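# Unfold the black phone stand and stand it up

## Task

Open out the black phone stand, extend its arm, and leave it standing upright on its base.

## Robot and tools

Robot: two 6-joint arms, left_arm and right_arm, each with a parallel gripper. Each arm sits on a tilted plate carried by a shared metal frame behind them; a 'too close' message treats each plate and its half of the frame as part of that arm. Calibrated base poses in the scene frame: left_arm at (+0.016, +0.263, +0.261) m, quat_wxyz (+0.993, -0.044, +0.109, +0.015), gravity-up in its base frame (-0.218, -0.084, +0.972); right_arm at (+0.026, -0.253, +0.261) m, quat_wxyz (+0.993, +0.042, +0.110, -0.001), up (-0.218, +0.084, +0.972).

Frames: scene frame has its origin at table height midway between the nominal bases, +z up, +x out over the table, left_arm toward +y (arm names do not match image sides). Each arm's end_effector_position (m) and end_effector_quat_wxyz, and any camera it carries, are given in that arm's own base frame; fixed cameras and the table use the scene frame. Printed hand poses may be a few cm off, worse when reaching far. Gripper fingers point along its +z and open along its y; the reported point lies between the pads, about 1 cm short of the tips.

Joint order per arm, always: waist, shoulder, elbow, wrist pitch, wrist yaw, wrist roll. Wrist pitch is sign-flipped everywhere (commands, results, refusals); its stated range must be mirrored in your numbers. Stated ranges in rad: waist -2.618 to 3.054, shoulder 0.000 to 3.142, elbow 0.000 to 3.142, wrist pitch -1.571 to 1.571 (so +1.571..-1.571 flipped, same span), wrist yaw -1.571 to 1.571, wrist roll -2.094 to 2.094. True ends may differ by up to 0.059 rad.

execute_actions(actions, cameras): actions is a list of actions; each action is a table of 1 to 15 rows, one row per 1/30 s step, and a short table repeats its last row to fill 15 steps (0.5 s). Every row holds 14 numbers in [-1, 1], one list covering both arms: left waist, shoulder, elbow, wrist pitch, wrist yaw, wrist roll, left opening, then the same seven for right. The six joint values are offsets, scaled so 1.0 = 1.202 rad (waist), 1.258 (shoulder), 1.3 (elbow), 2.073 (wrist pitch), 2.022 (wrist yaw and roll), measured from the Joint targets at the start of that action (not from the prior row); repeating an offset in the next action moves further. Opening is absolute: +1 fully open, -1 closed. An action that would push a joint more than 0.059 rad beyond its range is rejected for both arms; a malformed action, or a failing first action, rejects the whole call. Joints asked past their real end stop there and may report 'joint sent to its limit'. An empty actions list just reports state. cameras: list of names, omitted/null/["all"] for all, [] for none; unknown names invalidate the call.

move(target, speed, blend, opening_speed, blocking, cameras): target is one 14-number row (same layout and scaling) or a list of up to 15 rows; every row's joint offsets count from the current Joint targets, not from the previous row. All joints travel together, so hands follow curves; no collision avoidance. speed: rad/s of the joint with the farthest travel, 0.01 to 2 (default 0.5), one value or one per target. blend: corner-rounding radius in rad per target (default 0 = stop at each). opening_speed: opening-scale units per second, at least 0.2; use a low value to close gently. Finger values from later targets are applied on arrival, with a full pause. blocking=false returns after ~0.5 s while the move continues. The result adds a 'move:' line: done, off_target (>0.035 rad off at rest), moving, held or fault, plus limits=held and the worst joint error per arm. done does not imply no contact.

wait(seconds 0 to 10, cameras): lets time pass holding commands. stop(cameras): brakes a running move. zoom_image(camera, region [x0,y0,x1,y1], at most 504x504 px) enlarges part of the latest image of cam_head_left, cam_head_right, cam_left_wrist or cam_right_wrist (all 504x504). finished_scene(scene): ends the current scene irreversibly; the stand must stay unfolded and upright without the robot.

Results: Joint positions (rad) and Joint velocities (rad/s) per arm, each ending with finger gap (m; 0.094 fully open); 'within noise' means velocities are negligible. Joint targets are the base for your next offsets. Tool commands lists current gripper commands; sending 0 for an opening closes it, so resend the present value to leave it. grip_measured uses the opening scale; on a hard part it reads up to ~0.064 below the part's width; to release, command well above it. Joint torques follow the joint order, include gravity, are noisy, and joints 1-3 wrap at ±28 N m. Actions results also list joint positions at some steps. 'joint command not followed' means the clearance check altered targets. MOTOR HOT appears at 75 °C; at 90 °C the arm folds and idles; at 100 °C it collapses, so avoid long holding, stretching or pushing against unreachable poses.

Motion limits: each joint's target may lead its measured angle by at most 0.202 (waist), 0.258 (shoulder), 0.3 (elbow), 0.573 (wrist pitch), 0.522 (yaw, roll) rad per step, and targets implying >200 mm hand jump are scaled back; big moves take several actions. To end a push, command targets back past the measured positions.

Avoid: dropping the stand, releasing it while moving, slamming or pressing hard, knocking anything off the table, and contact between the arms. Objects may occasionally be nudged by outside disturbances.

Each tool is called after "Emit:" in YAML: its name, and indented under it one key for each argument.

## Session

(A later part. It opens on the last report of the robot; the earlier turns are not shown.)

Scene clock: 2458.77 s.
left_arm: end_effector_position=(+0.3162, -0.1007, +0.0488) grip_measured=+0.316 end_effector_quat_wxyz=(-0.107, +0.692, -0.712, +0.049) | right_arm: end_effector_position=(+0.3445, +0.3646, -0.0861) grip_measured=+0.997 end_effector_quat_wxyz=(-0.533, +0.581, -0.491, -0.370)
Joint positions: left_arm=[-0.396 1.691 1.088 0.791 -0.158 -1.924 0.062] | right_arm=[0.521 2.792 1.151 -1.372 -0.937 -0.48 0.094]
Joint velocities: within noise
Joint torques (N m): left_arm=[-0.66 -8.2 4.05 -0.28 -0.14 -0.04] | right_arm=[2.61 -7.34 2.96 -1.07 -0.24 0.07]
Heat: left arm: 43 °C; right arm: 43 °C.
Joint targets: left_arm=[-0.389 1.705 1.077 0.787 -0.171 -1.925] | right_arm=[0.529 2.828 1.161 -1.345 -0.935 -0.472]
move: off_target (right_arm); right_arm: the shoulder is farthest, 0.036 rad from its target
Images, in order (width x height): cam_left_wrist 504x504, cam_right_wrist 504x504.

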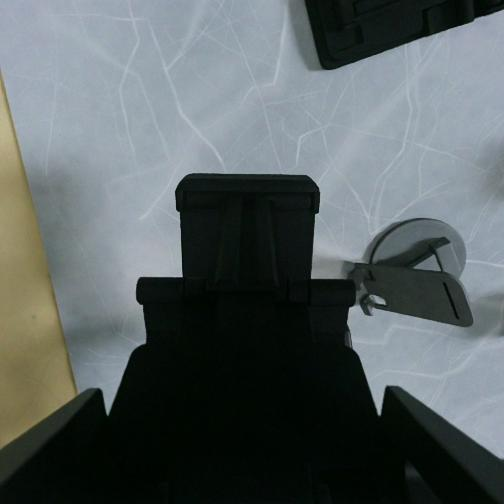

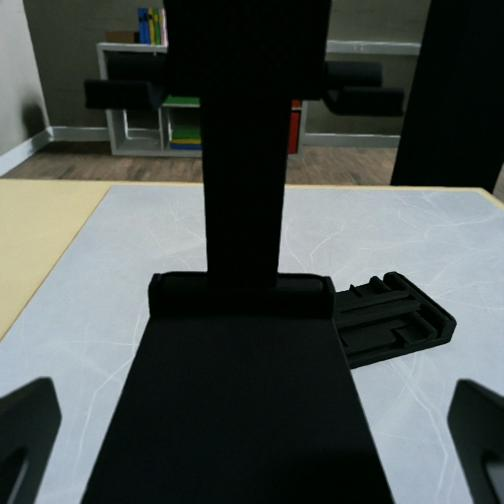

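Emit:
move:
  target: [0,0,0,0,0,0,0.1,-0.004,0,-0.004,0.018,-0.004,0,1.0]
  speed: 0.2
  cameras: []

Emit:
move:
  target: [0,0,0,0,0,0,0.1,0,0,0,0,0,0,0.3]
  opening_speed: 0.3
  cameras: ["cam_left_wrist","cam_right_wrist"]

Scene clock: 2465.17 s.
left_arm: end_effector_position=(+0.3163, -0.1007, +0.0488) grip_measured=+0.316 end_effector_quat_wxyz=(-0.108, +0.692, -0.712, +0.049) | right_arm: end_effector_position=(+0.3430, +0.3637, -0.0924) grip_measured=+0.997 end_effector_quat_wxyz=(-0.520, +0.579, -0.503, -0.375)
Joint positions: left_arm=[-0.396 1.691 1.088 0.79 -0.159 -1.924 0.062] | right_arm=[0.521 2.792 1.151 -1.335 -0.936 -0.48 0.094]
Joint velocities: within noise
Joint torques (N m): left_arm=[-0.92 -7.88 4.08 -0.28 -0.08 -0.01] | right_arm=[2.19 -7.32 2.5 -1.1 -0.35 0.05]
Heat: left arm: 43 °C; right arm: 44 °C.
Joint targets: left_arm=[-0.389 1.705 1.077 0.786 -0.171 -1.925] | right_arm=[0.524 2.828 1.156 -1.308 -0.943 -0.472]
move: off_target (right_arm); right_arm: the shoulder is farthest, 0.036 rad from its target
No camera images: "cameras" was empty.

Scene clock: 2467.70 s.
left_arm: end_effector_position=(+0.3163, -0.1007, +0.0488) grip_measured=+0.316 end_effector_quat_wxyz=(-0.108, +0.692, -0.712, +0.049) | right_arm: end_effector_position=(+0.3430, +0.3637, -0.0926) grip_measured=+0.466 end_effector_quat_wxyz=(-0.520, +0.579, -0.504, -0.375)
Joint positions: left_arm=[-0.396 1.691 1.088 0.79 -0.159 -1.924 0.062] | right_arm=[0.521 2.792 1.151 -1.334 -0.936 -0.48 0.069]
Joint velocities: within noise
Joint torques (N m): left_arm=[-0.7 -8.06 4.07 -0.26 -0.15 -0.04] | right_arm=[2.03 -7.28 2.48 -1.11 -0.34 0.05]
Heat: left arm: 43 °C; right arm: 44 °C.
Joint targets: left_arm=[-0.389 1.705 1.077 0.786 -0.171 -1.925] | right_arm=[0.524 2.828 1.156 -1.308 -0.943 -0.472]
move: off_target (right_arm); right_arm: the shoulder is farthest, 0.036 rad from its target
Images, in order (width x height): cam_left_wrist 504x504, cam_right_wrist 504x504.

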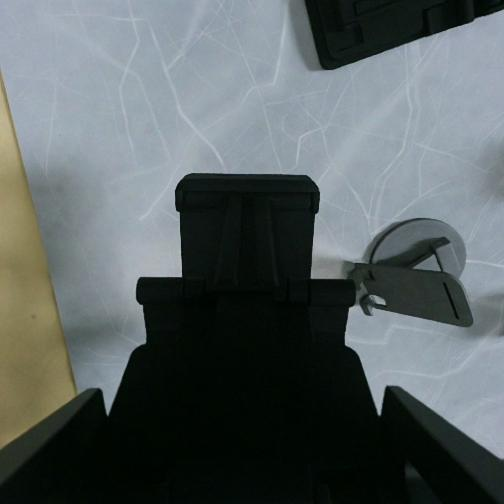

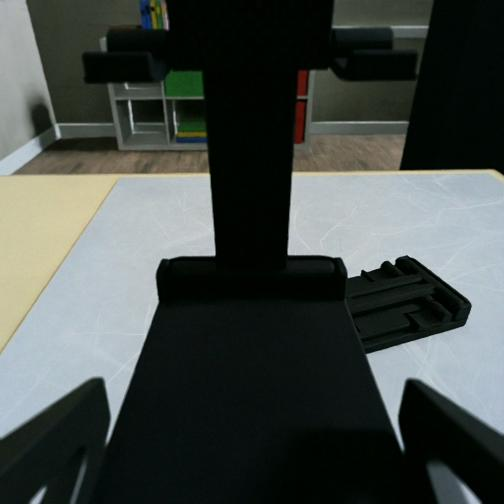

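Emit:
move:
  target: [0.094,-0.043,-0.035,-0.028,0.125,0.055,0.1,0,0,0,0,0,0,0.3]
  speed: 0.15
  cameras: ["cam_left_wrist","cam_right_wrist"]

Scene clock: 2486.07 s.
left_arm: end_effector_position=(+0.3174, -0.0952, +0.0400) grip_measured=+0.316 end_effector_quat_wxyz=(-0.039, +0.691, -0.716, +0.095) | right_arm: end_effector_position=(+0.3411, +0.3626, -0.0983) grip_measured=+0.464 end_effector_quat_wxyz=(-0.510, +0.578, -0.512, -0.378)
Joint positions: left_arm=[-0.28 1.68 1.043 0.73 0.027 -1.818 0.062] | right_arm=[0.521 2.796 1.151 -1.313 -0.936 -0.48 0.069]
Joint velocities: within noise
Joint torques (N m): left_arm=[-0.87 -11.92 3.96 -0.29 0.65 0.05] | right_arm=[2.22 -7.61 2.45 -1.29 -0.38 0.04]
Heat: left arm: 43 °C; right arm: 45 °C.
Joint targets: left_arm=[-0.276 1.651 1.031 0.729 0.082 -1.814] | right_arm=[0.524 2.827 1.156 -1.308 -0.943 -0.472]
move: off_target (left_arm); left_arm: the wrist yaw is farthest, 0.054 rad from its target
Images, in order (width x height): cam_left_wrist 504x504, cam_right_wrist 504x504.

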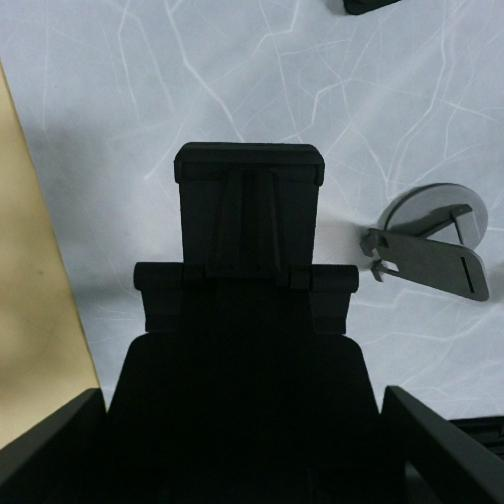

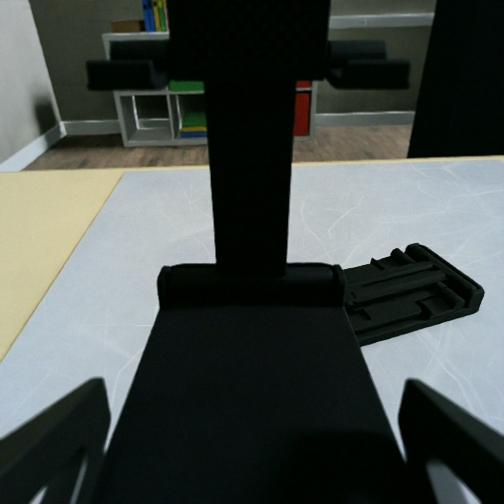

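Emit:
move:
  target: [-0.094,0.043,0.035,0.028,-0.125,-0.055,0.1,0,0,0,0,0,0,0.3]
  speed: 0.15
  cameras: ["cam_left_wrist","cam_right_wrist"]

Scene clock: 2533.73 s.
left_arm: end_effector_position=(+0.3144, -0.1006, +0.0423) grip_measured=+0.316 end_effector_quat_wxyz=(-0.094, +0.695, -0.710, +0.059) | right_arm: end_effector_position=(+0.3406, +0.3624, -0.0990) grip_measured=+0.464 end_effector_quat_wxyz=(-0.510, +0.580, -0.511, -0.378)
Joint positions: left_arm=[-0.38 1.687 1.058 0.757 -0.125 -1.917 0.062] | right_arm=[0.521 2.798 1.151 -1.313 -0.937 -0.484 0.069]
Joint velocities: within noise
Joint torques (N m): left_arm=[-2.15 -7.58 6.38 0.07 -0.48 -0.09] | right_arm=[2.26 -7.68 2.48 -1.27 -0.34 0.08]
Heat: left arm: 48 °C; right arm: 46 °C.
Joint targets: left_arm=[-0.389 1.705 1.077 0.786 -0.171 -1.925] | right_arm=[0.524 2.827 1.156 -1.308 -0.943 -0.472]
move: off_target (left_arm); left_arm: the wrist yaw is farthest, 0.046 rad from its target
Images, in order (width x height): cam_left_wrist 504x504, cam_right_wrist 504x504.

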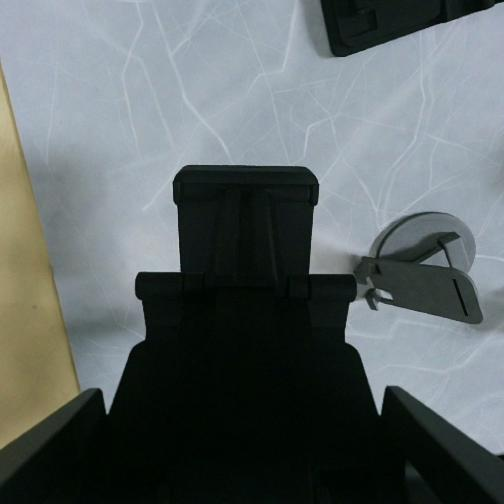

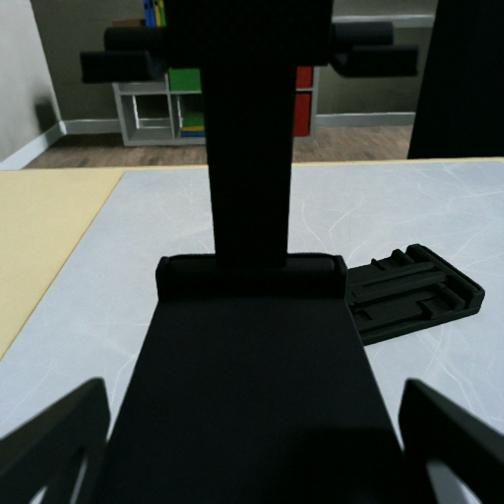

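Emit:
move:
  target: [0,0,0,0,0,0,0.1,0,0,0,0,0,0,1.0]
  opening_speed: 0.5
  cameras: []

Emit:
move:
  target: [0,0,0,0,0,0,0.1,0.0225,-0.176,-0.108,0.021,0.017,-0.009,1.0]
  speed: 0.2
  cameras: ["cam_left_wrist","cam_right_wrist","cam_head_left"]

Scene clock: 2552.53 s.
left_arm: end_effector_position=(+0.3142, -0.0950, +0.0420) grip_measured=+0.316 end_effector_quat_wxyz=(-0.107, +0.696, -0.709, +0.047) | right_arm: end_effector_position=(+0.3406, +0.3624, -0.0990) grip_measured=+0.997 end_effector_quat_wxyz=(-0.509, +0.579, -0.512, -0.379)
Joint positions: left_arm=[-0.382 1.69 1.058 0.765 -0.158 -1.92 0.062] | right_arm=[0.521 2.798 1.151 -1.313 -0.937 -0.48 0.094]
Joint velocities: within noise
Joint torques (N m): left_arm=[-1.91 -7.8 6.12 -0.01 -0.12 -0.03] | right_arm=[2.21 -7.69 2.41 -1.28 -0.4 0.07]
Heat: left arm: 46 °C; right arm: 46 °C.
Joint targets: left_arm=[-0.389 1.705 1.077 0.786 -0.171 -1.925] | right_arm=[0.524 2.827 1.156 -1.308 -0.943 -0.472]
move: done
No camera images: "cameras" was empty.

Scene clock: 2554.17 s.
left_arm: end_effector_position=(+0.3141, -0.0950, +0.0419) grip_measured=+0.316 end_effector_quat_wxyz=(-0.107, +0.696, -0.709, +0.047) | right_arm: end_effector_position=(+0.3329, +0.3644, -0.0561) grip_measured=+0.997 end_effector_quat_wxyz=(-0.517, +0.581, -0.508, -0.371)
Joint positions: left_arm=[-0.382 1.69 1.058 0.766 -0.158 -1.92 0.062] | right_arm=[0.539 2.635 1.028 -1.291 -0.91 -0.482 0.094]
Joint velocities: within noise
Joint torques (N m): left_arm=[-1.99 -7.98 6.35 -0.01 -0.18 -0.01] | right_arm=[3.04 -11.78 1.28 -1.12 -0.32 -0.13]
Heat: left arm: 46 °C; right arm: 47 °C.
Joint targets: left_arm=[-0.389 1.705 1.077 0.786 -0.171 -1.925] | right_arm=[0.551 2.606 1.016 -1.265 -0.908 -0.490]
move: done
Images, in order (width x height): cam_head_left 504x504, cam_left_wrist 504x504, cam_right_wrist 504x504.

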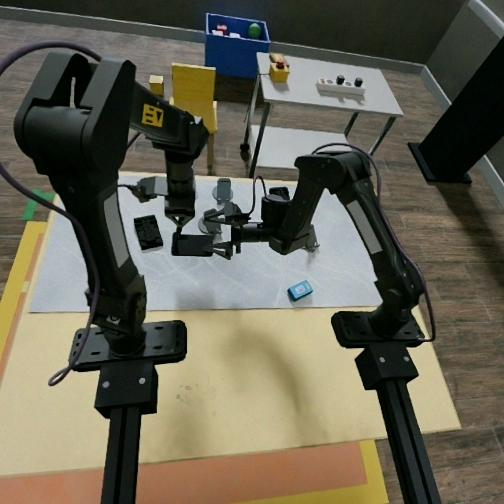

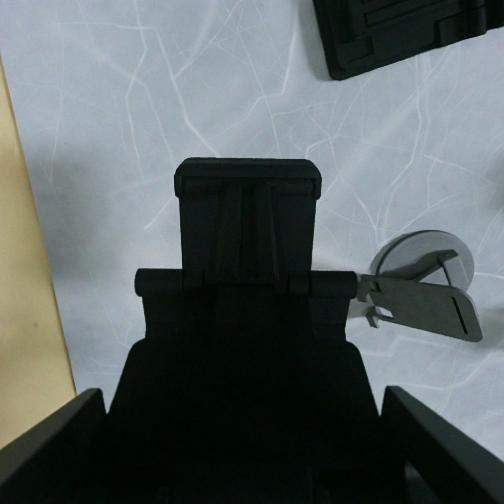

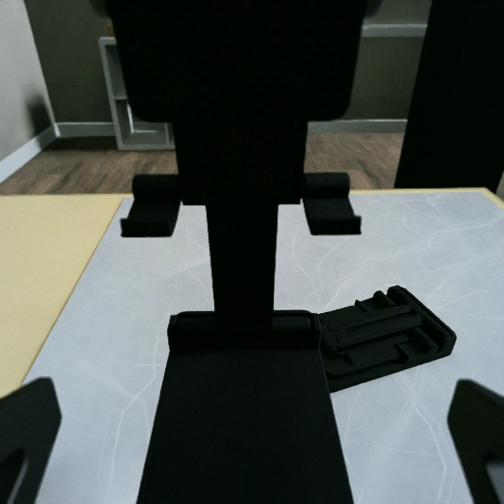

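Emit:
move:
  target: [0,0,0,0,0,0,0.1,0.05,0.070,0.083,0.014,0.029,0.012,1.0]
  speed: 0.15
  cameras: ["cam_left_wrist","cam_right_wrist","cam_head_left"]

Scene clock: 2574.40 s.
left_arm: end_effector_position=(+0.3140, -0.0949, +0.0419) grip_measured=+0.316 end_effector_quat_wxyz=(-0.107, +0.696, -0.709, +0.047) | right_arm: end_effector_position=(+0.3352, +0.3934, -0.0564) grip_measured=+0.997 end_effector_quat_wxyz=(-0.522, +0.586, -0.501, -0.365)
Joint positions: left_arm=[-0.382 1.69 1.058 0.766 -0.158 -1.92 0.062] | right_arm=[0.601 2.66 1.11 -1.261 -0.852 -0.474 0.094]
Joint velocities: within noise
Joint torques (N m): left_arm=[-1.8 -7.97 6.23 0 -0.19 -0.08] | right_arm=[3.11 -7.68 3.89 -1.13 -0.24 0.09]
Heat: left arm: 43 °C; right arm: 54 °C.
Joint targets: left_arm=[-0.389 1.705 1.077 0.786 -0.171 -1.925] | right_arm=[0.611 2.694 1.123 -1.236 -0.850 -0.466]
move: done
Images, in order (width x height): cam_head_left 504x504, cam_left_wrist 504x504, cam_right_wrist 504x504.

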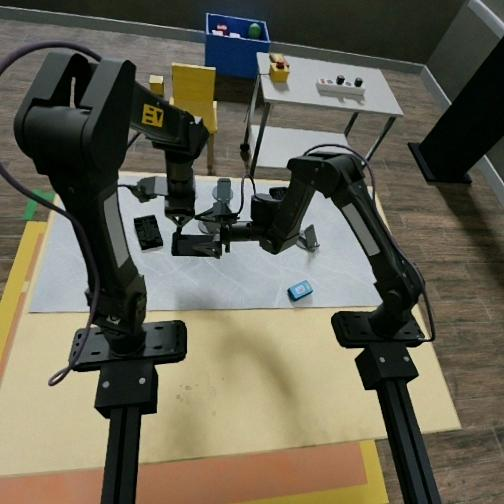

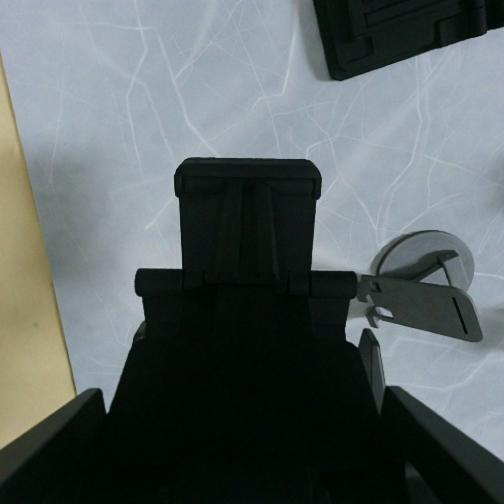

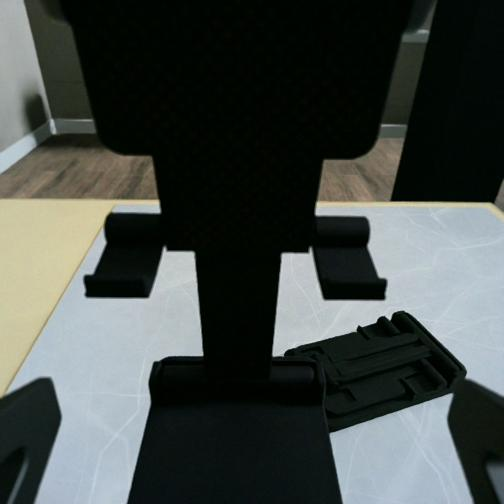

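Emit:
move:
  target: [0,0,0,0,0,0,0.1,0.041,0.0143,0.0462,0.0174,0.019,0.0094,1.0]
  speed: 0.15
  cameras: ["cam_left_wrist","cam_right_wrist"]

Scene clock: 2587.93 s.
left_arm: end_effector_position=(+0.3140, -0.0949, +0.0419) grip_measured=+0.316 end_effector_quat_wxyz=(-0.107, +0.696, -0.709, +0.046) | right_arm: end_effector_position=(+0.3320, +0.4168, -0.0569) grip_measured=+0.997 end_effector_quat_wxyz=(-0.519, +0.588, -0.500, -0.369)
Joint positions: left_arm=[-0.382 1.69 1.058 0.766 -0.158 -1.92 0.062] | right_arm=[0.651 2.676 1.169 -1.226 -0.814 -0.455 0.094]
Joint velocities: within noise
Joint torques (N m): left_arm=[-2 -8.05 6.45 -0.01 -0.16 -0.02] | right_arm=[3.12 -7.73 4.45 -1.16 -0.23 0.09]
Heat: left arm: 43 °C; right arm: 48 °C.
Joint targets: left_arm=[-0.389 1.705 1.077 0.787 -0.171 -1.925] | right_arm=[0.660 2.712 1.183 -1.199 -0.811 -0.447]
move: off_target (right_arm); right_arm: the shoulder is farthest, 0.036 rad from its target
Images, in order (width x height): cam_left_wrist 504x504, cam_right_wrist 504x504.

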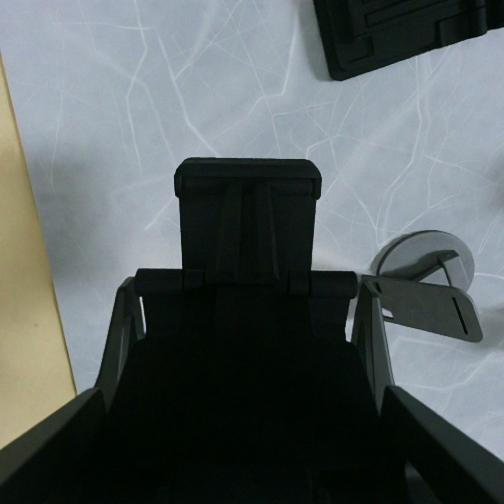

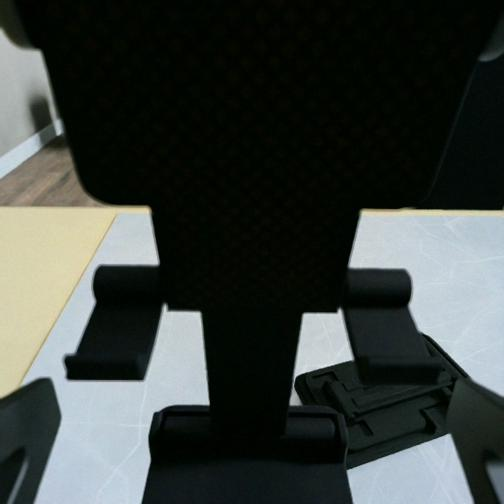

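Emit:
move:
  target: [0,0,0,0,0,0,0.1,-0.091,-0.084,-0.129,-0.031,-0.048,-0.021,1.0]
  speed: 0.2
  cameras: []

Emit:
move:
  target: [0.117,-0.076,-0.0685,-0.05,0.1256,0.074,0.1,0,0,0,0,0,0,1.0]
  speed: 0.2
  cameras: ["cam_left_wrist","cam_right_wrist"]

Scene clock: 2619.30 s.
left_arm: end_effector_position=(+0.3140, -0.0949, +0.0419) grip_measured=+0.316 end_effector_quat_wxyz=(-0.107, +0.696, -0.709, +0.046) | right_arm: end_effector_position=(+0.3283, +0.3677, -0.0641) grip_measured=+0.997 end_effector_quat_wxyz=(-0.503, +0.580, -0.522, -0.372)
Joint positions: left_arm=[-0.382 1.69 1.058 0.766 -0.158 -1.92 0.062] | right_arm=[0.555 2.637 1.027 -1.255 -0.89 -0.481 0.094]
Joint velocities: within noise
Joint torques (N m): left_arm=[-1.89 -7.82 6.37 -0.06 -0.11 -0.08] | right_arm=[1.69 -11.85 1.2 -1.43 -0.53 -0.12]
Heat: left arm: 41 °C; right arm: 45 °C.
Joint targets: left_arm=[-0.389 1.705 1.077 0.786 -0.171 -1.925] | right_arm=[0.551 2.606 1.016 -1.264 -0.908 -0.490]
move: done
No camera images: "cameras" was empty.

Scene clock: 2621.17 s.
left_arm: end_effector_position=(+0.3159, -0.0946, +0.0436) grip_measured=+0.316 end_effector_quat_wxyz=(-0.033, +0.683, -0.720, +0.122) | right_arm: end_effector_position=(+0.3282, +0.3677, -0.0640) grip_measured=+0.997 end_effector_quat_wxyz=(-0.503, +0.581, -0.521, -0.372)
Joint positions: left_arm=[-0.255 1.637 0.999 0.69 0.073 -1.782 0.062] | right_arm=[0.555 2.637 1.027 -1.256 -0.891 -0.481 0.094]
Joint velocities: within noise
Joint torques (N m): left_arm=[-0.49 -11.32 4.15 -0.42 0.21 0.05] | right_arm=[1.78 -11.95 1.31 -1.39 -0.49 -0.16]
Heat: left arm: 42 °C; right arm: 46 °C.
Joint targets: left_arm=[-0.249 1.609 0.988 0.683 0.083 -1.776] | right_arm=[0.551 2.606 1.016 -1.264 -0.908 -0.490]
move: done
Images, in order (width x height): cam_left_wrist 504x504, cam_right_wrist 504x504.

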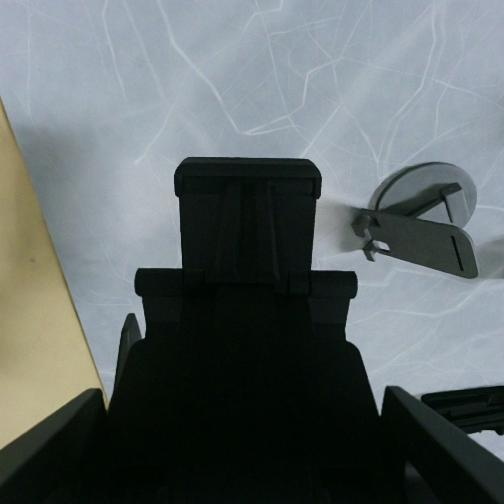

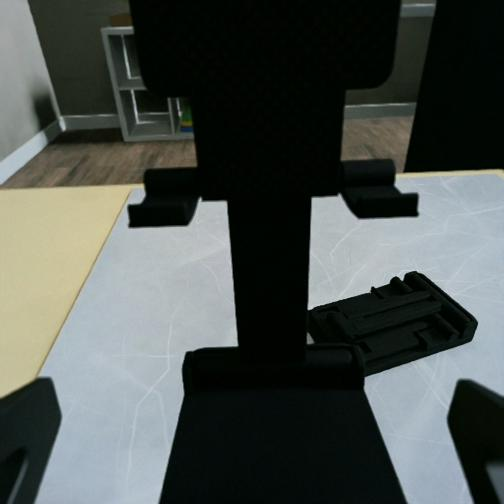

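Emit:
move:
  target: [0,0,0,0,0,0,0.1,0.047,0.085,0.095,0.014,0.026,0.011,1.0]
  speed: 0.15
  cameras: ["cam_left_wrist","cam_right_wrist"]

Scene clock: 2636.80 s.
left_arm: end_effector_position=(+0.3161, -0.0948, +0.0437) grip_measured=+0.316 end_effector_quat_wxyz=(-0.033, +0.682, -0.720, +0.123) | right_arm: end_effector_position=(+0.3361, +0.3924, -0.0631) grip_measured=+0.997 end_effector_quat_wxyz=(-0.518, +0.586, -0.503, -0.367)
Joint positions: left_arm=[-0.255 1.637 0.999 0.689 0.074 -1.781 0.062] | right_arm=[0.596 2.68 1.124 -1.256 -0.858 -0.475 0.094]
Joint velocities: within noise
Joint torques (N m): left_arm=[-0.55 -11.47 4.04 -0.44 0.22 0.07] | right_arm=[3.04 -7.62 4.08 -1.21 -0.27 0.04]
Heat: left arm: 45 °C; right arm: 47 °C.
Joint targets: left_arm=[-0.249 1.609 0.988 0.683 0.083 -1.776] | right_arm=[0.608 2.713 1.139 -1.235 -0.856 -0.467]
move: done
Images, in order (width x height): cam_left_wrist 504x504, cam_right_wrist 504x504.

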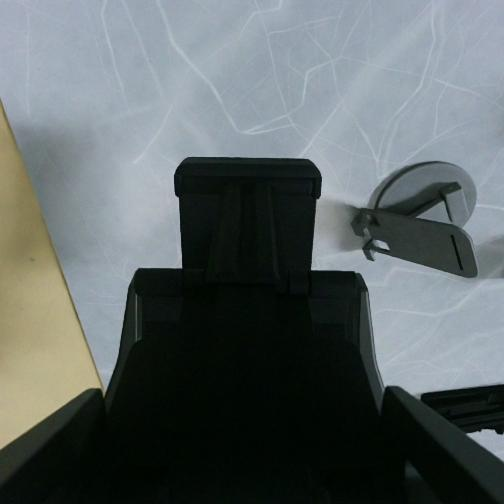

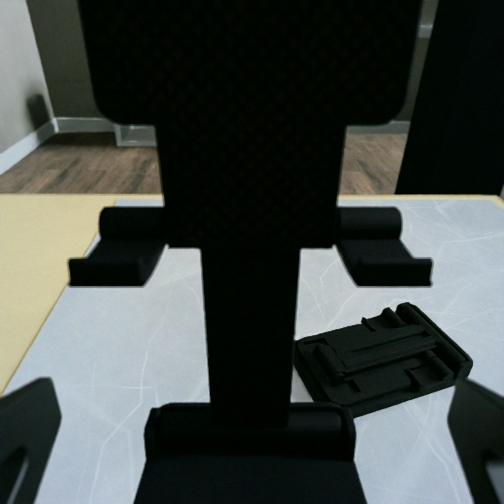

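Emit:
move:
  target: [0,0,0,0,0,0,0.1,0.033,0.040,0.066,0.006,0.018,0.007,1.0]
  speed: 0.15
  cameras: ["cam_left_wrist","cam_right_wrist"]

Scene clock: 2646.00 s.
left_arm: end_effector_position=(+0.3161, -0.0948, +0.0437) grip_measured=+0.316 end_effector_quat_wxyz=(-0.033, +0.682, -0.720, +0.123) | right_arm: end_effector_position=(+0.3398, +0.4143, -0.0676) grip_measured=+0.997 end_effector_quat_wxyz=(-0.526, +0.587, -0.496, -0.365)
Joint positions: left_arm=[-0.255 1.637 0.999 0.689 0.074 -1.781 0.062] | right_arm=[0.636 2.727 1.21 -1.248 -0.822 -0.461 0.094]
Joint velocities: within noise
Joint torques (N m): left_arm=[-0.49 -11.36 3.97 -0.39 0.24 0.07] | right_arm=[3.22 -7.76 4.44 -1.13 -0.26 0.1]
Heat: left arm: 47 °C; right arm: 47 °C.
Joint targets: left_arm=[-0.249 1.609 0.988 0.683 0.083 -1.776] | right_arm=[0.647 2.764 1.225 -1.222 -0.819 -0.453]
move: off_target (right_arm); right_arm: the shoulder is farthest, 0.036 rad from its target
Images, in order (width x height): cam_left_wrist 504x504, cam_right_wrist 504x504.

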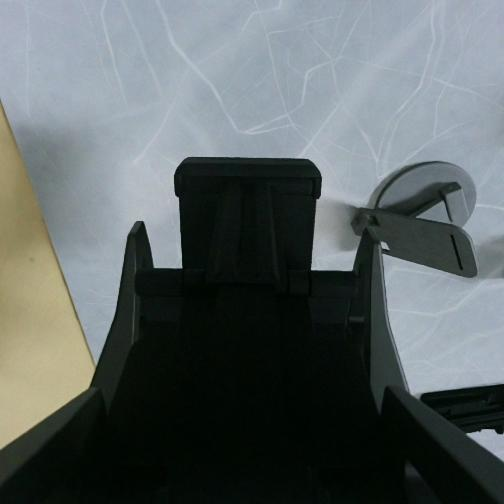

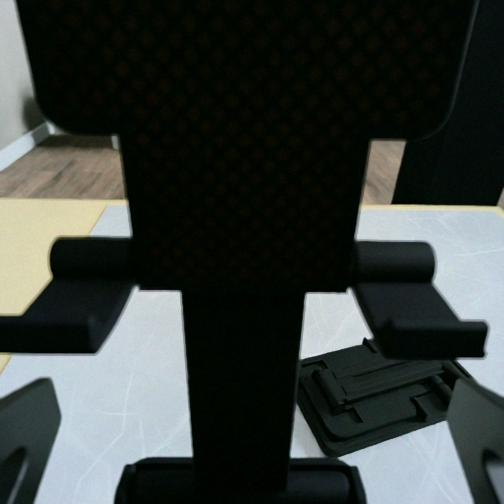

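Emit:
move:
  target: [0,0,0,0,0,0,0.1,-0.002,0,0,0,0,0,-0.8]
  opening_speed: 0.5
  cameras: ["cam_left_wrist","cam_right_wrist","cam_head_right"]

Scene clock: 2655.50 s.
left_arm: end_effector_position=(+0.3200, -0.0950, +0.0447) grip_measured=+0.316 end_effector_quat_wxyz=(-0.038, +0.682, -0.719, +0.129) | right_arm: end_effector_position=(+0.3399, +0.4142, -0.0682) grip_measured=-0.797 end_effector_quat_wxyz=(-0.525, +0.587, -0.498, -0.365)
Joint positions: left_arm=[-0.253 1.637 0.999 0.673 0.072 -1.78 0.062] | right_arm=[0.636 2.727 1.21 -1.245 -0.821 -0.461 0.01]
Joint velocities: within noise
Joint torques (N m): left_arm=[-0.76 -11.48 4.14 -0.27 0.22 0.05] | right_arm=[3.14 -7.83 4.42 -1.19 -0.23 0.03]
Heat: left arm: 48 °C; right arm: 45 °C.
Joint targets: left_arm=[-0.249 1.609 0.988 0.683 0.083 -1.776] | right_arm=[0.645 2.764 1.225 -1.222 -0.819 -0.453]
move: off_target (right_arm); right_arm: the shoulder is farthest, 0.037 rad from its target
Images, in order (width x height): cam_head_right 504x504, cam_left_wrist 504x504, cam_right_wrist 504x504.

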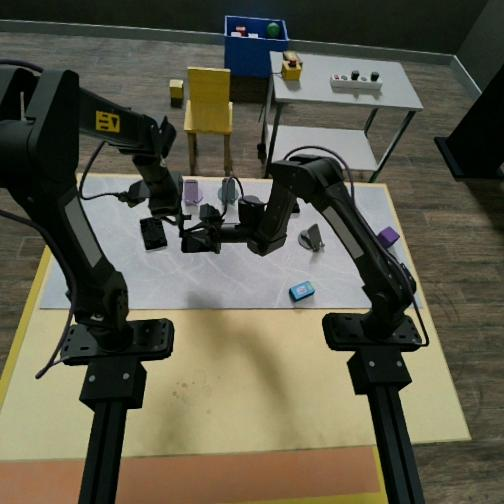

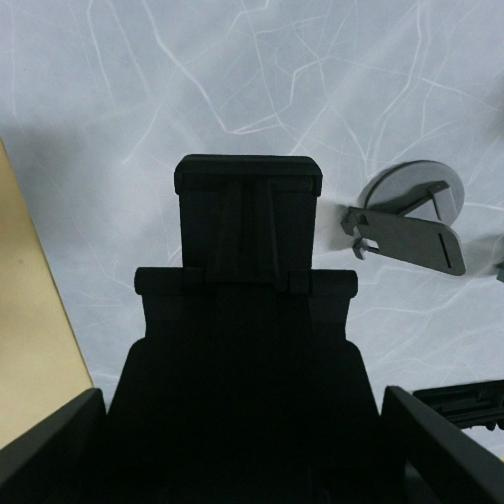

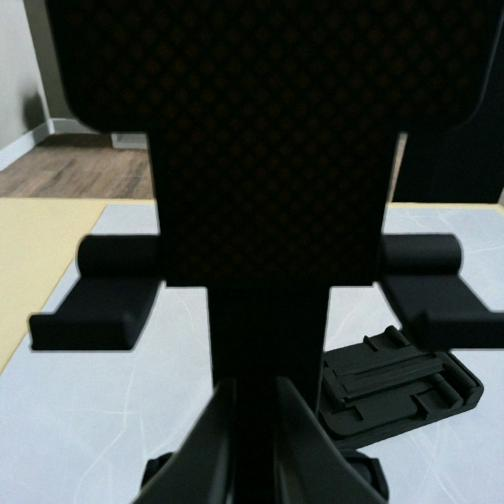

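Emit:
move:
  target: [0,0,0,0,0,0,0.1,0,0,0,0,0,0,0.3]
  opening_speed: 0.8
  cameras: ["cam_right_wrist"]

Emit:
move:
  target: [0,0,0,0,0,0,0.1,0.029,0.013,0.040,0.0155,0.017,0.01,0.3]
  speed: 0.12
  cameras: ["cam_left_wrist","cam_right_wrist"]

Scene clock: 2674.03 s.
left_arm: end_effector_position=(+0.3199, -0.0952, +0.0447) grip_measured=+0.316 end_effector_quat_wxyz=(-0.037, +0.682, -0.719, +0.129) | right_arm: end_effector_position=(+0.3401, +0.4142, -0.0682) grip_measured=+0.297 end_effector_quat_wxyz=(-0.525, +0.586, -0.498, -0.365)
Joint positions: left_arm=[-0.253 1.637 0.999 0.673 0.073 -1.78 0.062] | right_arm=[0.636 2.727 1.21 -1.245 -0.82 -0.461 0.061]
Joint velocities: within noise
Joint torques (N m): left_arm=[-0.79 -11.32 3.97 -0.24 0.2 0.08] | right_arm=[2.89 -7.82 4.38 -1.19 -0.28 0.04]
Heat: left arm: 49 °C; right arm: 43 °C.
Joint targets: left_arm=[-0.249 1.609 0.988 0.683 0.083 -1.776] | right_arm=[0.645 2.764 1.225 -1.222 -0.819 -0.453]
move: off_target (right_arm); right_arm: the shoulder is farthest, 0.037 rad from its target
Images, in order (width x height): cam_right_wrist 504x504.

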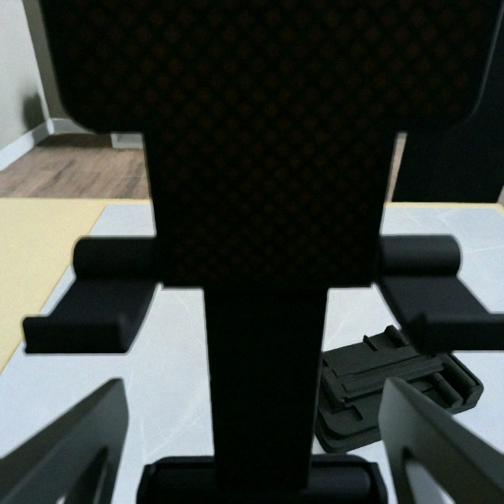

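Scene clock: 2674.97 s.
left_arm: end_effector_position=(+0.3199, -0.0952, +0.0447) grip_measured=+0.316 end_effector_quat_wxyz=(-0.037, +0.682, -0.719, +0.129) | right_arm: end_effector_position=(+0.3401, +0.4312, -0.0689) grip_measured=+0.297 end_effector_quat_wxyz=(-0.523, +0.585, -0.501, -0.367)
Joint positions: left_arm=[-0.253 1.637 0.999 0.673 0.073 -1.78 0.062] | right_arm=[0.669 2.743 1.262 -1.216 -0.788 -0.441 0.061]
Joint velocities: within noise
Joint torques (N m): left_arm=[-0.64 -11.4 4.26 -0.24 0.18 0.06] | right_arm=[3.26 -8.09 4.77 -1.16 -0.28 0.07]
Heat: left arm: 49 °C; right arm: 43 °C.
Joint targets: left_arm=[-0.249 1.609 0.988 0.683 0.083 -1.776] | right_arm=[0.680 2.780 1.277 -1.190 -0.785 -0.433]
move: off_target (right_arm); right_arm: the shoulder is farthest, 0.038 rad from its target
Images, in order (width x height): cam_left_wrist 504x504, cam_right_wrist 504x504.

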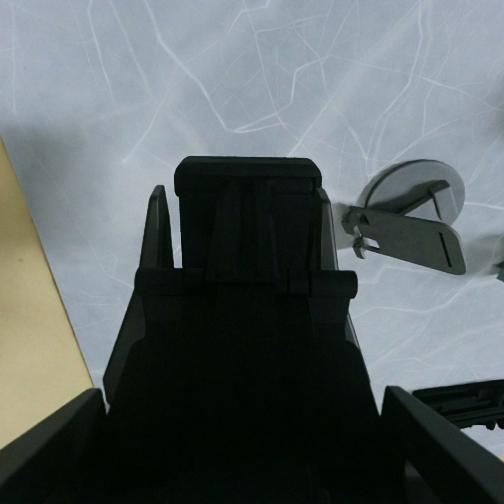

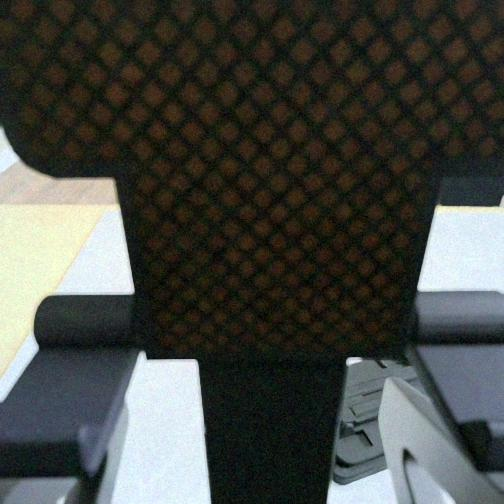

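Emit:
move:
  target: [0,0,0,0,0,0,0.1,-0.012,0,0.006,0.00,0,0,0.3]
  speed: 0.12
  cameras: ["cam_right_wrist"]

Emit:
move:
  target: [0,0,0,0,0,0,0.1,0,0,0,0,0,0,-0.8]
  opening_speed: 0.5
  cameras: ["cam_left_wrist","cam_right_wrist"]

Scene clock: 2685.83 s.
left_arm: end_effector_position=(+0.3199, -0.0953, +0.0447) grip_measured=+0.316 end_effector_quat_wxyz=(-0.037, +0.682, -0.719, +0.129) | right_arm: end_effector_position=(+0.3420, +0.4325, -0.0670) grip_measured=+0.297 end_effector_quat_wxyz=(-0.525, +0.584, -0.499, -0.366)
Joint positions: left_arm=[-0.253 1.637 0.999 0.673 0.074 -1.78 0.062] | right_arm=[0.669 2.743 1.27 -1.214 -0.787 -0.441 0.061]
Joint velocities: within noise
Joint torques (N m): left_arm=[-0.73 -11.4 4.01 -0.27 0.23 0.09] | right_arm=[2.13 -8.14 4.7 -1.18 -0.26 0.06]
Heat: left arm: 49 °C; right arm: 44 °C.
Joint targets: left_arm=[-0.249 1.609 0.988 0.683 0.083 -1.776] | right_arm=[0.665 2.780 1.285 -1.190 -0.785 -0.433]
move: off_target (right_arm); right_arm: the shoulder is farthest, 0.037 rad from its target
Images, in order (width x height): cam_right_wrist 504x504.

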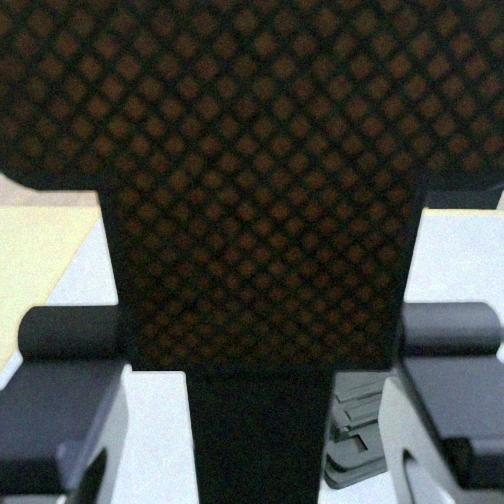

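Scene clock: 2688.23 s.
left_arm: end_effector_position=(+0.3198, -0.0953, +0.0447) grip_measured=+0.316 end_effector_quat_wxyz=(-0.037, +0.682, -0.719, +0.129) | right_arm: end_effector_position=(+0.3422, +0.4325, -0.0670) grip_measured=-0.463 end_effector_quat_wxyz=(-0.525, +0.584, -0.499, -0.366)
Joint positions: left_arm=[-0.253 1.637 0.999 0.674 0.074 -1.78 0.062] | right_arm=[0.669 2.743 1.27 -1.214 -0.786 -0.441 0.025]
Joint velocities: within noise
Joint torques (N m): left_arm=[-0.69 -11.44 4.08 -0.31 0.18 0.05] | right_arm=[2.1 -8.13 4.75 -1.2 -0.25 0.05]
Heat: left arm: 49 °C; right arm: 44 °C.
Joint targets: left_arm=[-0.249 1.609 0.988 0.683 0.083 -1.776] | right_arm=[0.665 2.780 1.285 -1.190 -0.785 -0.433]
move: off_target (right_arm); right_arm: the shoulder is farthest, 0.037 rad from its target
Images, in order (width x height): cam_left_wrist 504x504, cam_right_wrist 504x504.

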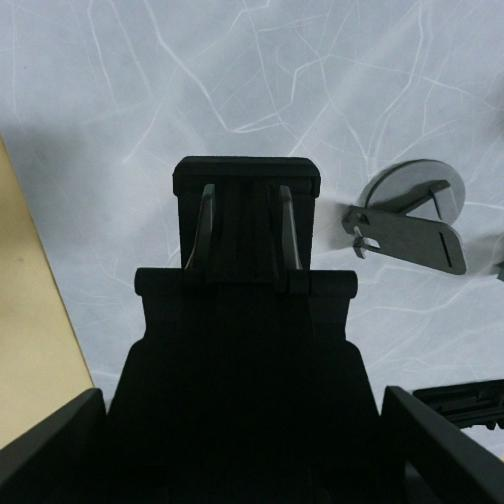

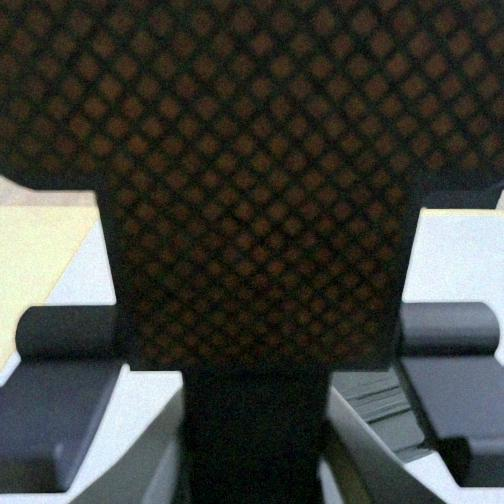

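Emit:
move:
  target: [0,0,0,0,0,0,1.0,0,0,0,0,0,0,-0.8]
  opening_speed: 0.5
  cameras: ["cam_left_wrist","cam_right_wrist"]

Emit:
move:
  target:
    - [0.014,-0.083,0.175,0.172,-0.004,0.003,1.0,0,0,0,0,0,0,-0.8]
    - [0.332,0.009,0.155,0.153,0.191,0.191,1.0,0,0,0,0,0,0,-0.8]
    - [0.485,0.309,0.127,0.141,0.392,0.387,1.0,0,0,0,0,0,0,-0.8]
  speed: 0.4
  blend: [0.02,0.1,0]

Scene clock: 2732.13 s.
left_arm: end_effector_position=(+0.3198, -0.0961, +0.0458) grip_measured=+0.998 end_effector_quat_wxyz=(-0.036, +0.681, -0.719, +0.132) | right_arm: end_effector_position=(+0.3416, +0.4315, -0.0719) grip_measured=-0.463 end_effector_quat_wxyz=(-0.520, +0.584, -0.505, -0.366)
Joint positions: left_arm=[-0.253 1.633 0.999 0.674 0.078 -1.78 0.094] | right_arm=[0.669 2.748 1.27 -1.203 -0.782 -0.441 0.025]
Joint velocities: within noise
Joint torques (N m): left_arm=[-0.77 -11.07 3.96 -0.29 0.14 0.05] | right_arm=[2.15 -8.32 4.68 -1.32 -0.3 0.07]
Heat: left arm: 50 °C; right arm: 45 °C.
Joint targets: left_arm=[-0.249 1.609 0.988 0.683 0.083 -1.776] | right_arm=[0.665 2.780 1.285 -1.190 -0.785 -0.433]
move: done
Images, in order (width x height): cam_left_wrist 504x504, cam_right_wrist 504x504.

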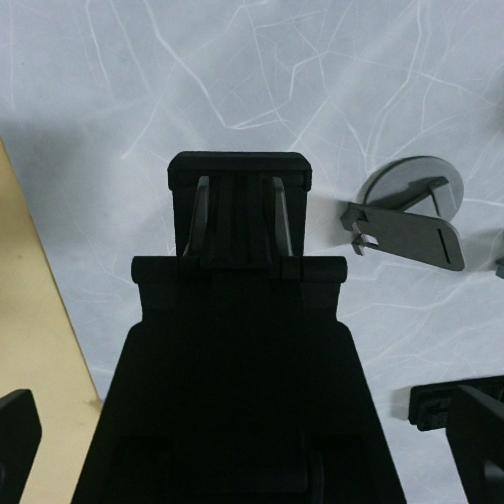

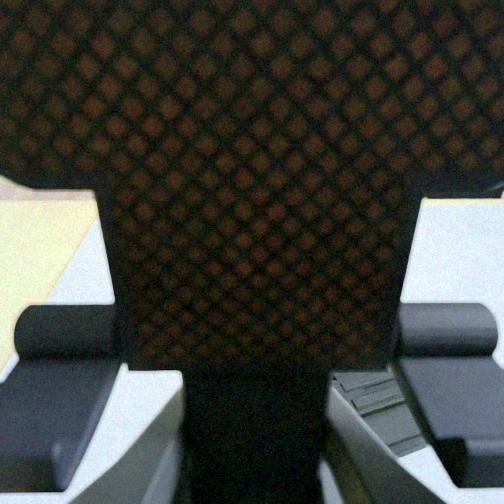

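Scene clock: 2735.77 s.
left_arm: end_effector_position=(+0.3196, -0.0324, +0.0402) grip_measured=+0.998 end_effector_quat_wxyz=(-0.239, -0.596, +0.680, -0.355) | right_arm: end_effector_position=(+0.3417, +0.4315, -0.0720) grip_measured=-0.463 end_effector_quat_wxyz=(-0.520, +0.584, -0.506, -0.365)
Joint positions: left_arm=[0.33 1.984 1.16 0.986 0.86 -0.999 0.094] | right_arm=[0.669 2.748 1.27 -1.203 -0.782 -0.441 0.025]
Joint velocities: within noise
Joint torques (N m): left_arm=[0.29 -9.7 2.85 0.54 0.46 0.07] | right_arm=[2.06 -8.44 4.75 -1.29 -0.31 0.07]
Heat: left arm: 49 °C; right arm: 46 °C.
Joint targets: left_arm=[0.335 1.998 1.153 0.975 0.875 -0.993] | right_arm=[0.665 2.780 1.285 -1.190 -0.785 -0.433]
move: done

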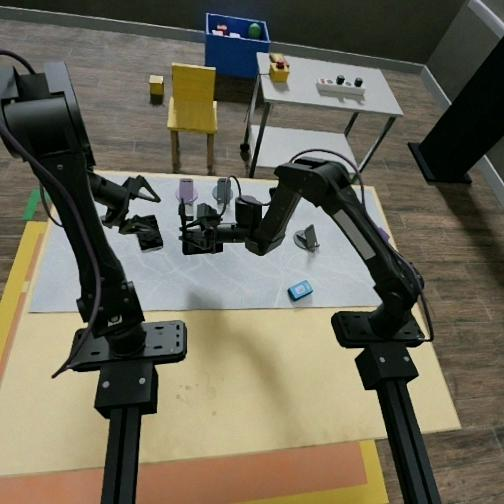

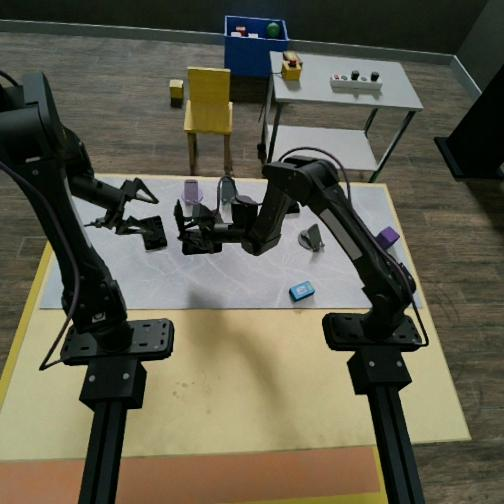

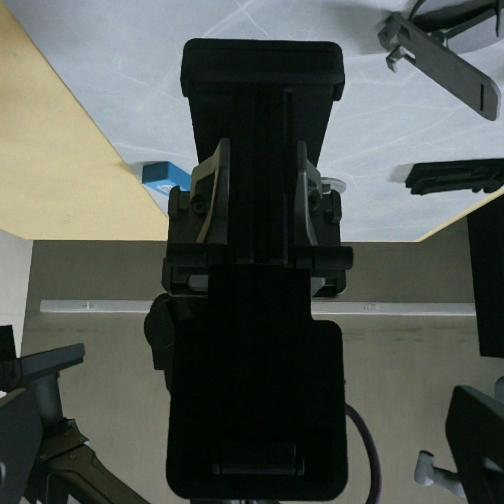

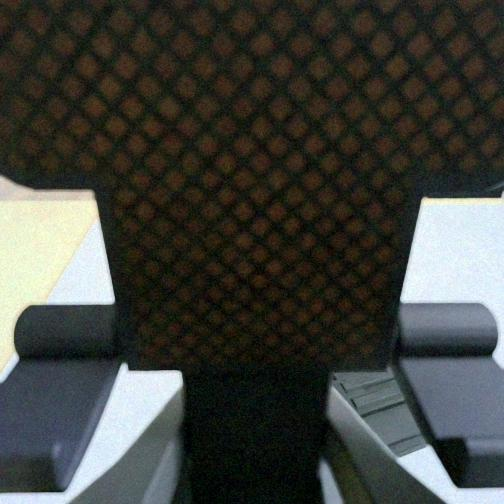

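Emit:
zoom_image:
  camera: "cam_left_wrist"
  region: [130, 120, 380, 504]

Scaled by 1.312 from the camera's 504x504 image, which has a finer 720x720 frame.

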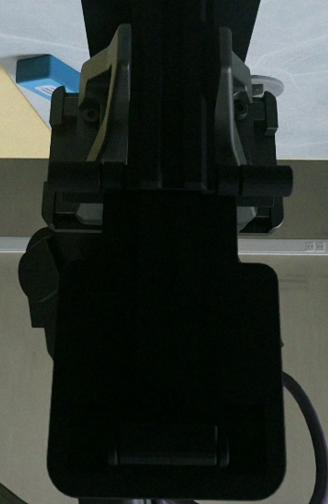

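Emit:
move:
  target:
    - [-0.097,0.016,-0.0585,-0.1105,0.008,-0.081,1.0,0,0,0,0,0,0,-0.8]
    - [-0.145,0.034,-0.092,-0.176,0.010,-0.125,1.0,0,0,0,0,0,0,-0.8]
  speed: 0.3
  blend: [0.02,0]
  cameras: ["cam_left_wrist","cam_right_wrist"]

Emit:
zoom_image:
  camera: "cam_left_wrist"
  region: [0, 150, 504, 504]

Scene clock: 2761.73 s.
left_arm: end_effector_position=(+0.3342, -0.0819, +0.0029) grip_measured=+0.998 end_effector_quat_wxyz=(-0.229, -0.590, +0.686, -0.359) | right_arm: end_effector_position=(+0.3417, +0.4315, -0.0720) grip_measured=-0.463 end_effector_quat_wxyz=(-0.520, +0.584, -0.506, -0.365)
Joint positions: left_arm=[0.167 2.021 1.042 0.621 0.88 -1.241 0.094] | right_arm=[0.669 2.748 1.27 -1.203 -0.782 -0.441 0.025]
Joint velocities: within noise
Joint torques (N m): left_arm=[-1.18 -9.22 2.56 0.15 0.59 -0.12] | right_arm=[2.24 -8.38 4.75 -1.29 -0.3 0.09]
Heat: left arm: 47 °C; right arm: 47 °C.
Joint targets: left_arm=[0.160 2.041 1.033 0.610 0.896 -1.246] | right_arm=[0.665 2.780 1.285 -1.190 -0.785 -0.433]
move: done
Images, in order (width x height): cam_left_wrist 504x504, cam_right_wrist 504x504.

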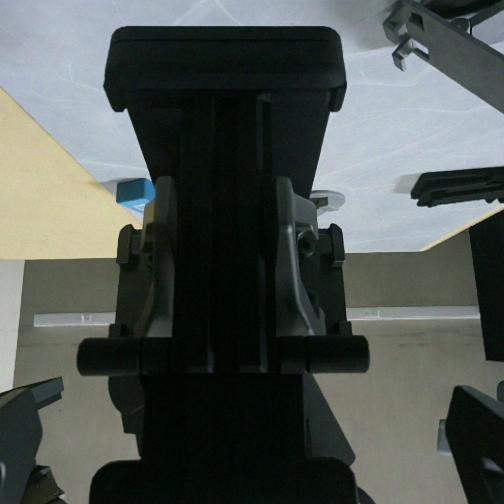

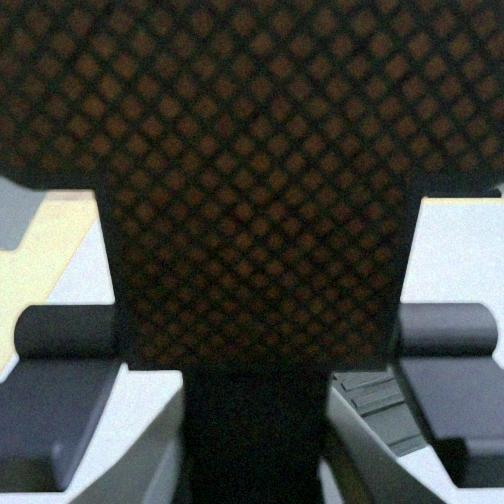

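Scaled by 1.000.

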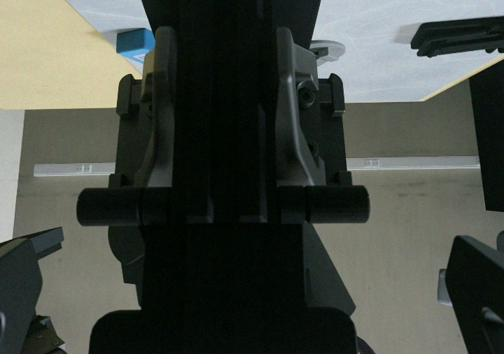

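Emit:
move:
  target: [-0.0108,0.015,-0.031,-0.037,0.002,-0.014,1.0,0,0,0,0,0,0,-0.8]
  speed: 0.1
  cameras: ["cam_left_wrist","cam_right_wrist"]

Scene clock: 2777.13 s.
left_arm: end_effector_position=(+0.3310, -0.0862, -0.0092) grip_measured=+0.998 end_effector_quat_wxyz=(-0.230, -0.593, +0.682, -0.361) | right_arm: end_effector_position=(+0.3417, +0.4315, -0.0721) grip_measured=-0.463 end_effector_quat_wxyz=(-0.519, +0.584, -0.506, -0.366)
Joint positions: left_arm=[0.157 2.039 1.002 0.544 0.884 -1.269 0.094] | right_arm=[0.669 2.748 1.27 -1.202 -0.782 -0.44 0.025]
Joint velocities: within noise
Joint torques (N m): left_arm=[-1.43 -8.92 2.5 0.13 0.58 0.01] | right_arm=[2.07 -8.31 4.71 -1.32 -0.3 0.03]
Heat: left arm: 45 °C; right arm: 48 °C.
Joint targets: left_arm=[0.147 2.059 0.993 0.534 0.900 -1.274] | right_arm=[0.665 2.780 1.285 -1.190 -0.785 -0.433]
move: done
Images, in order (width x height): cam_left_wrist 504x504, cam_right_wrist 504x504.

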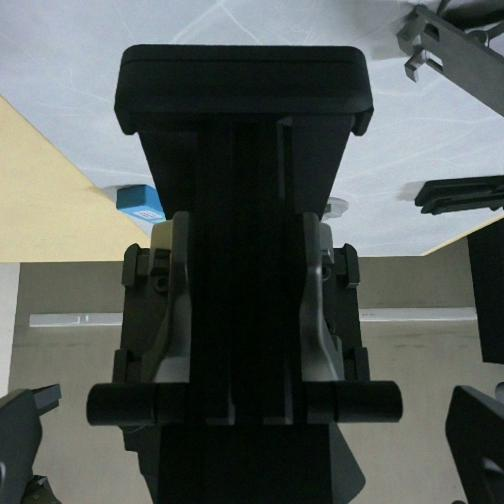

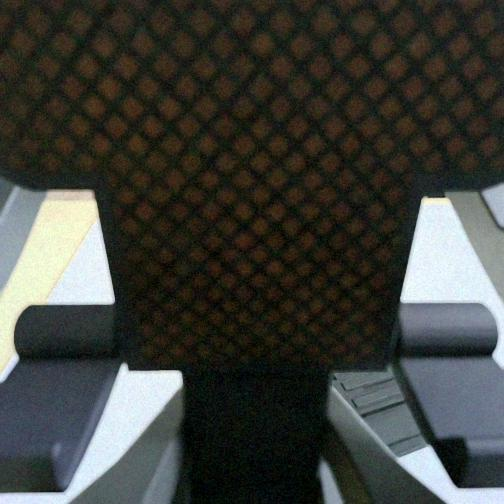

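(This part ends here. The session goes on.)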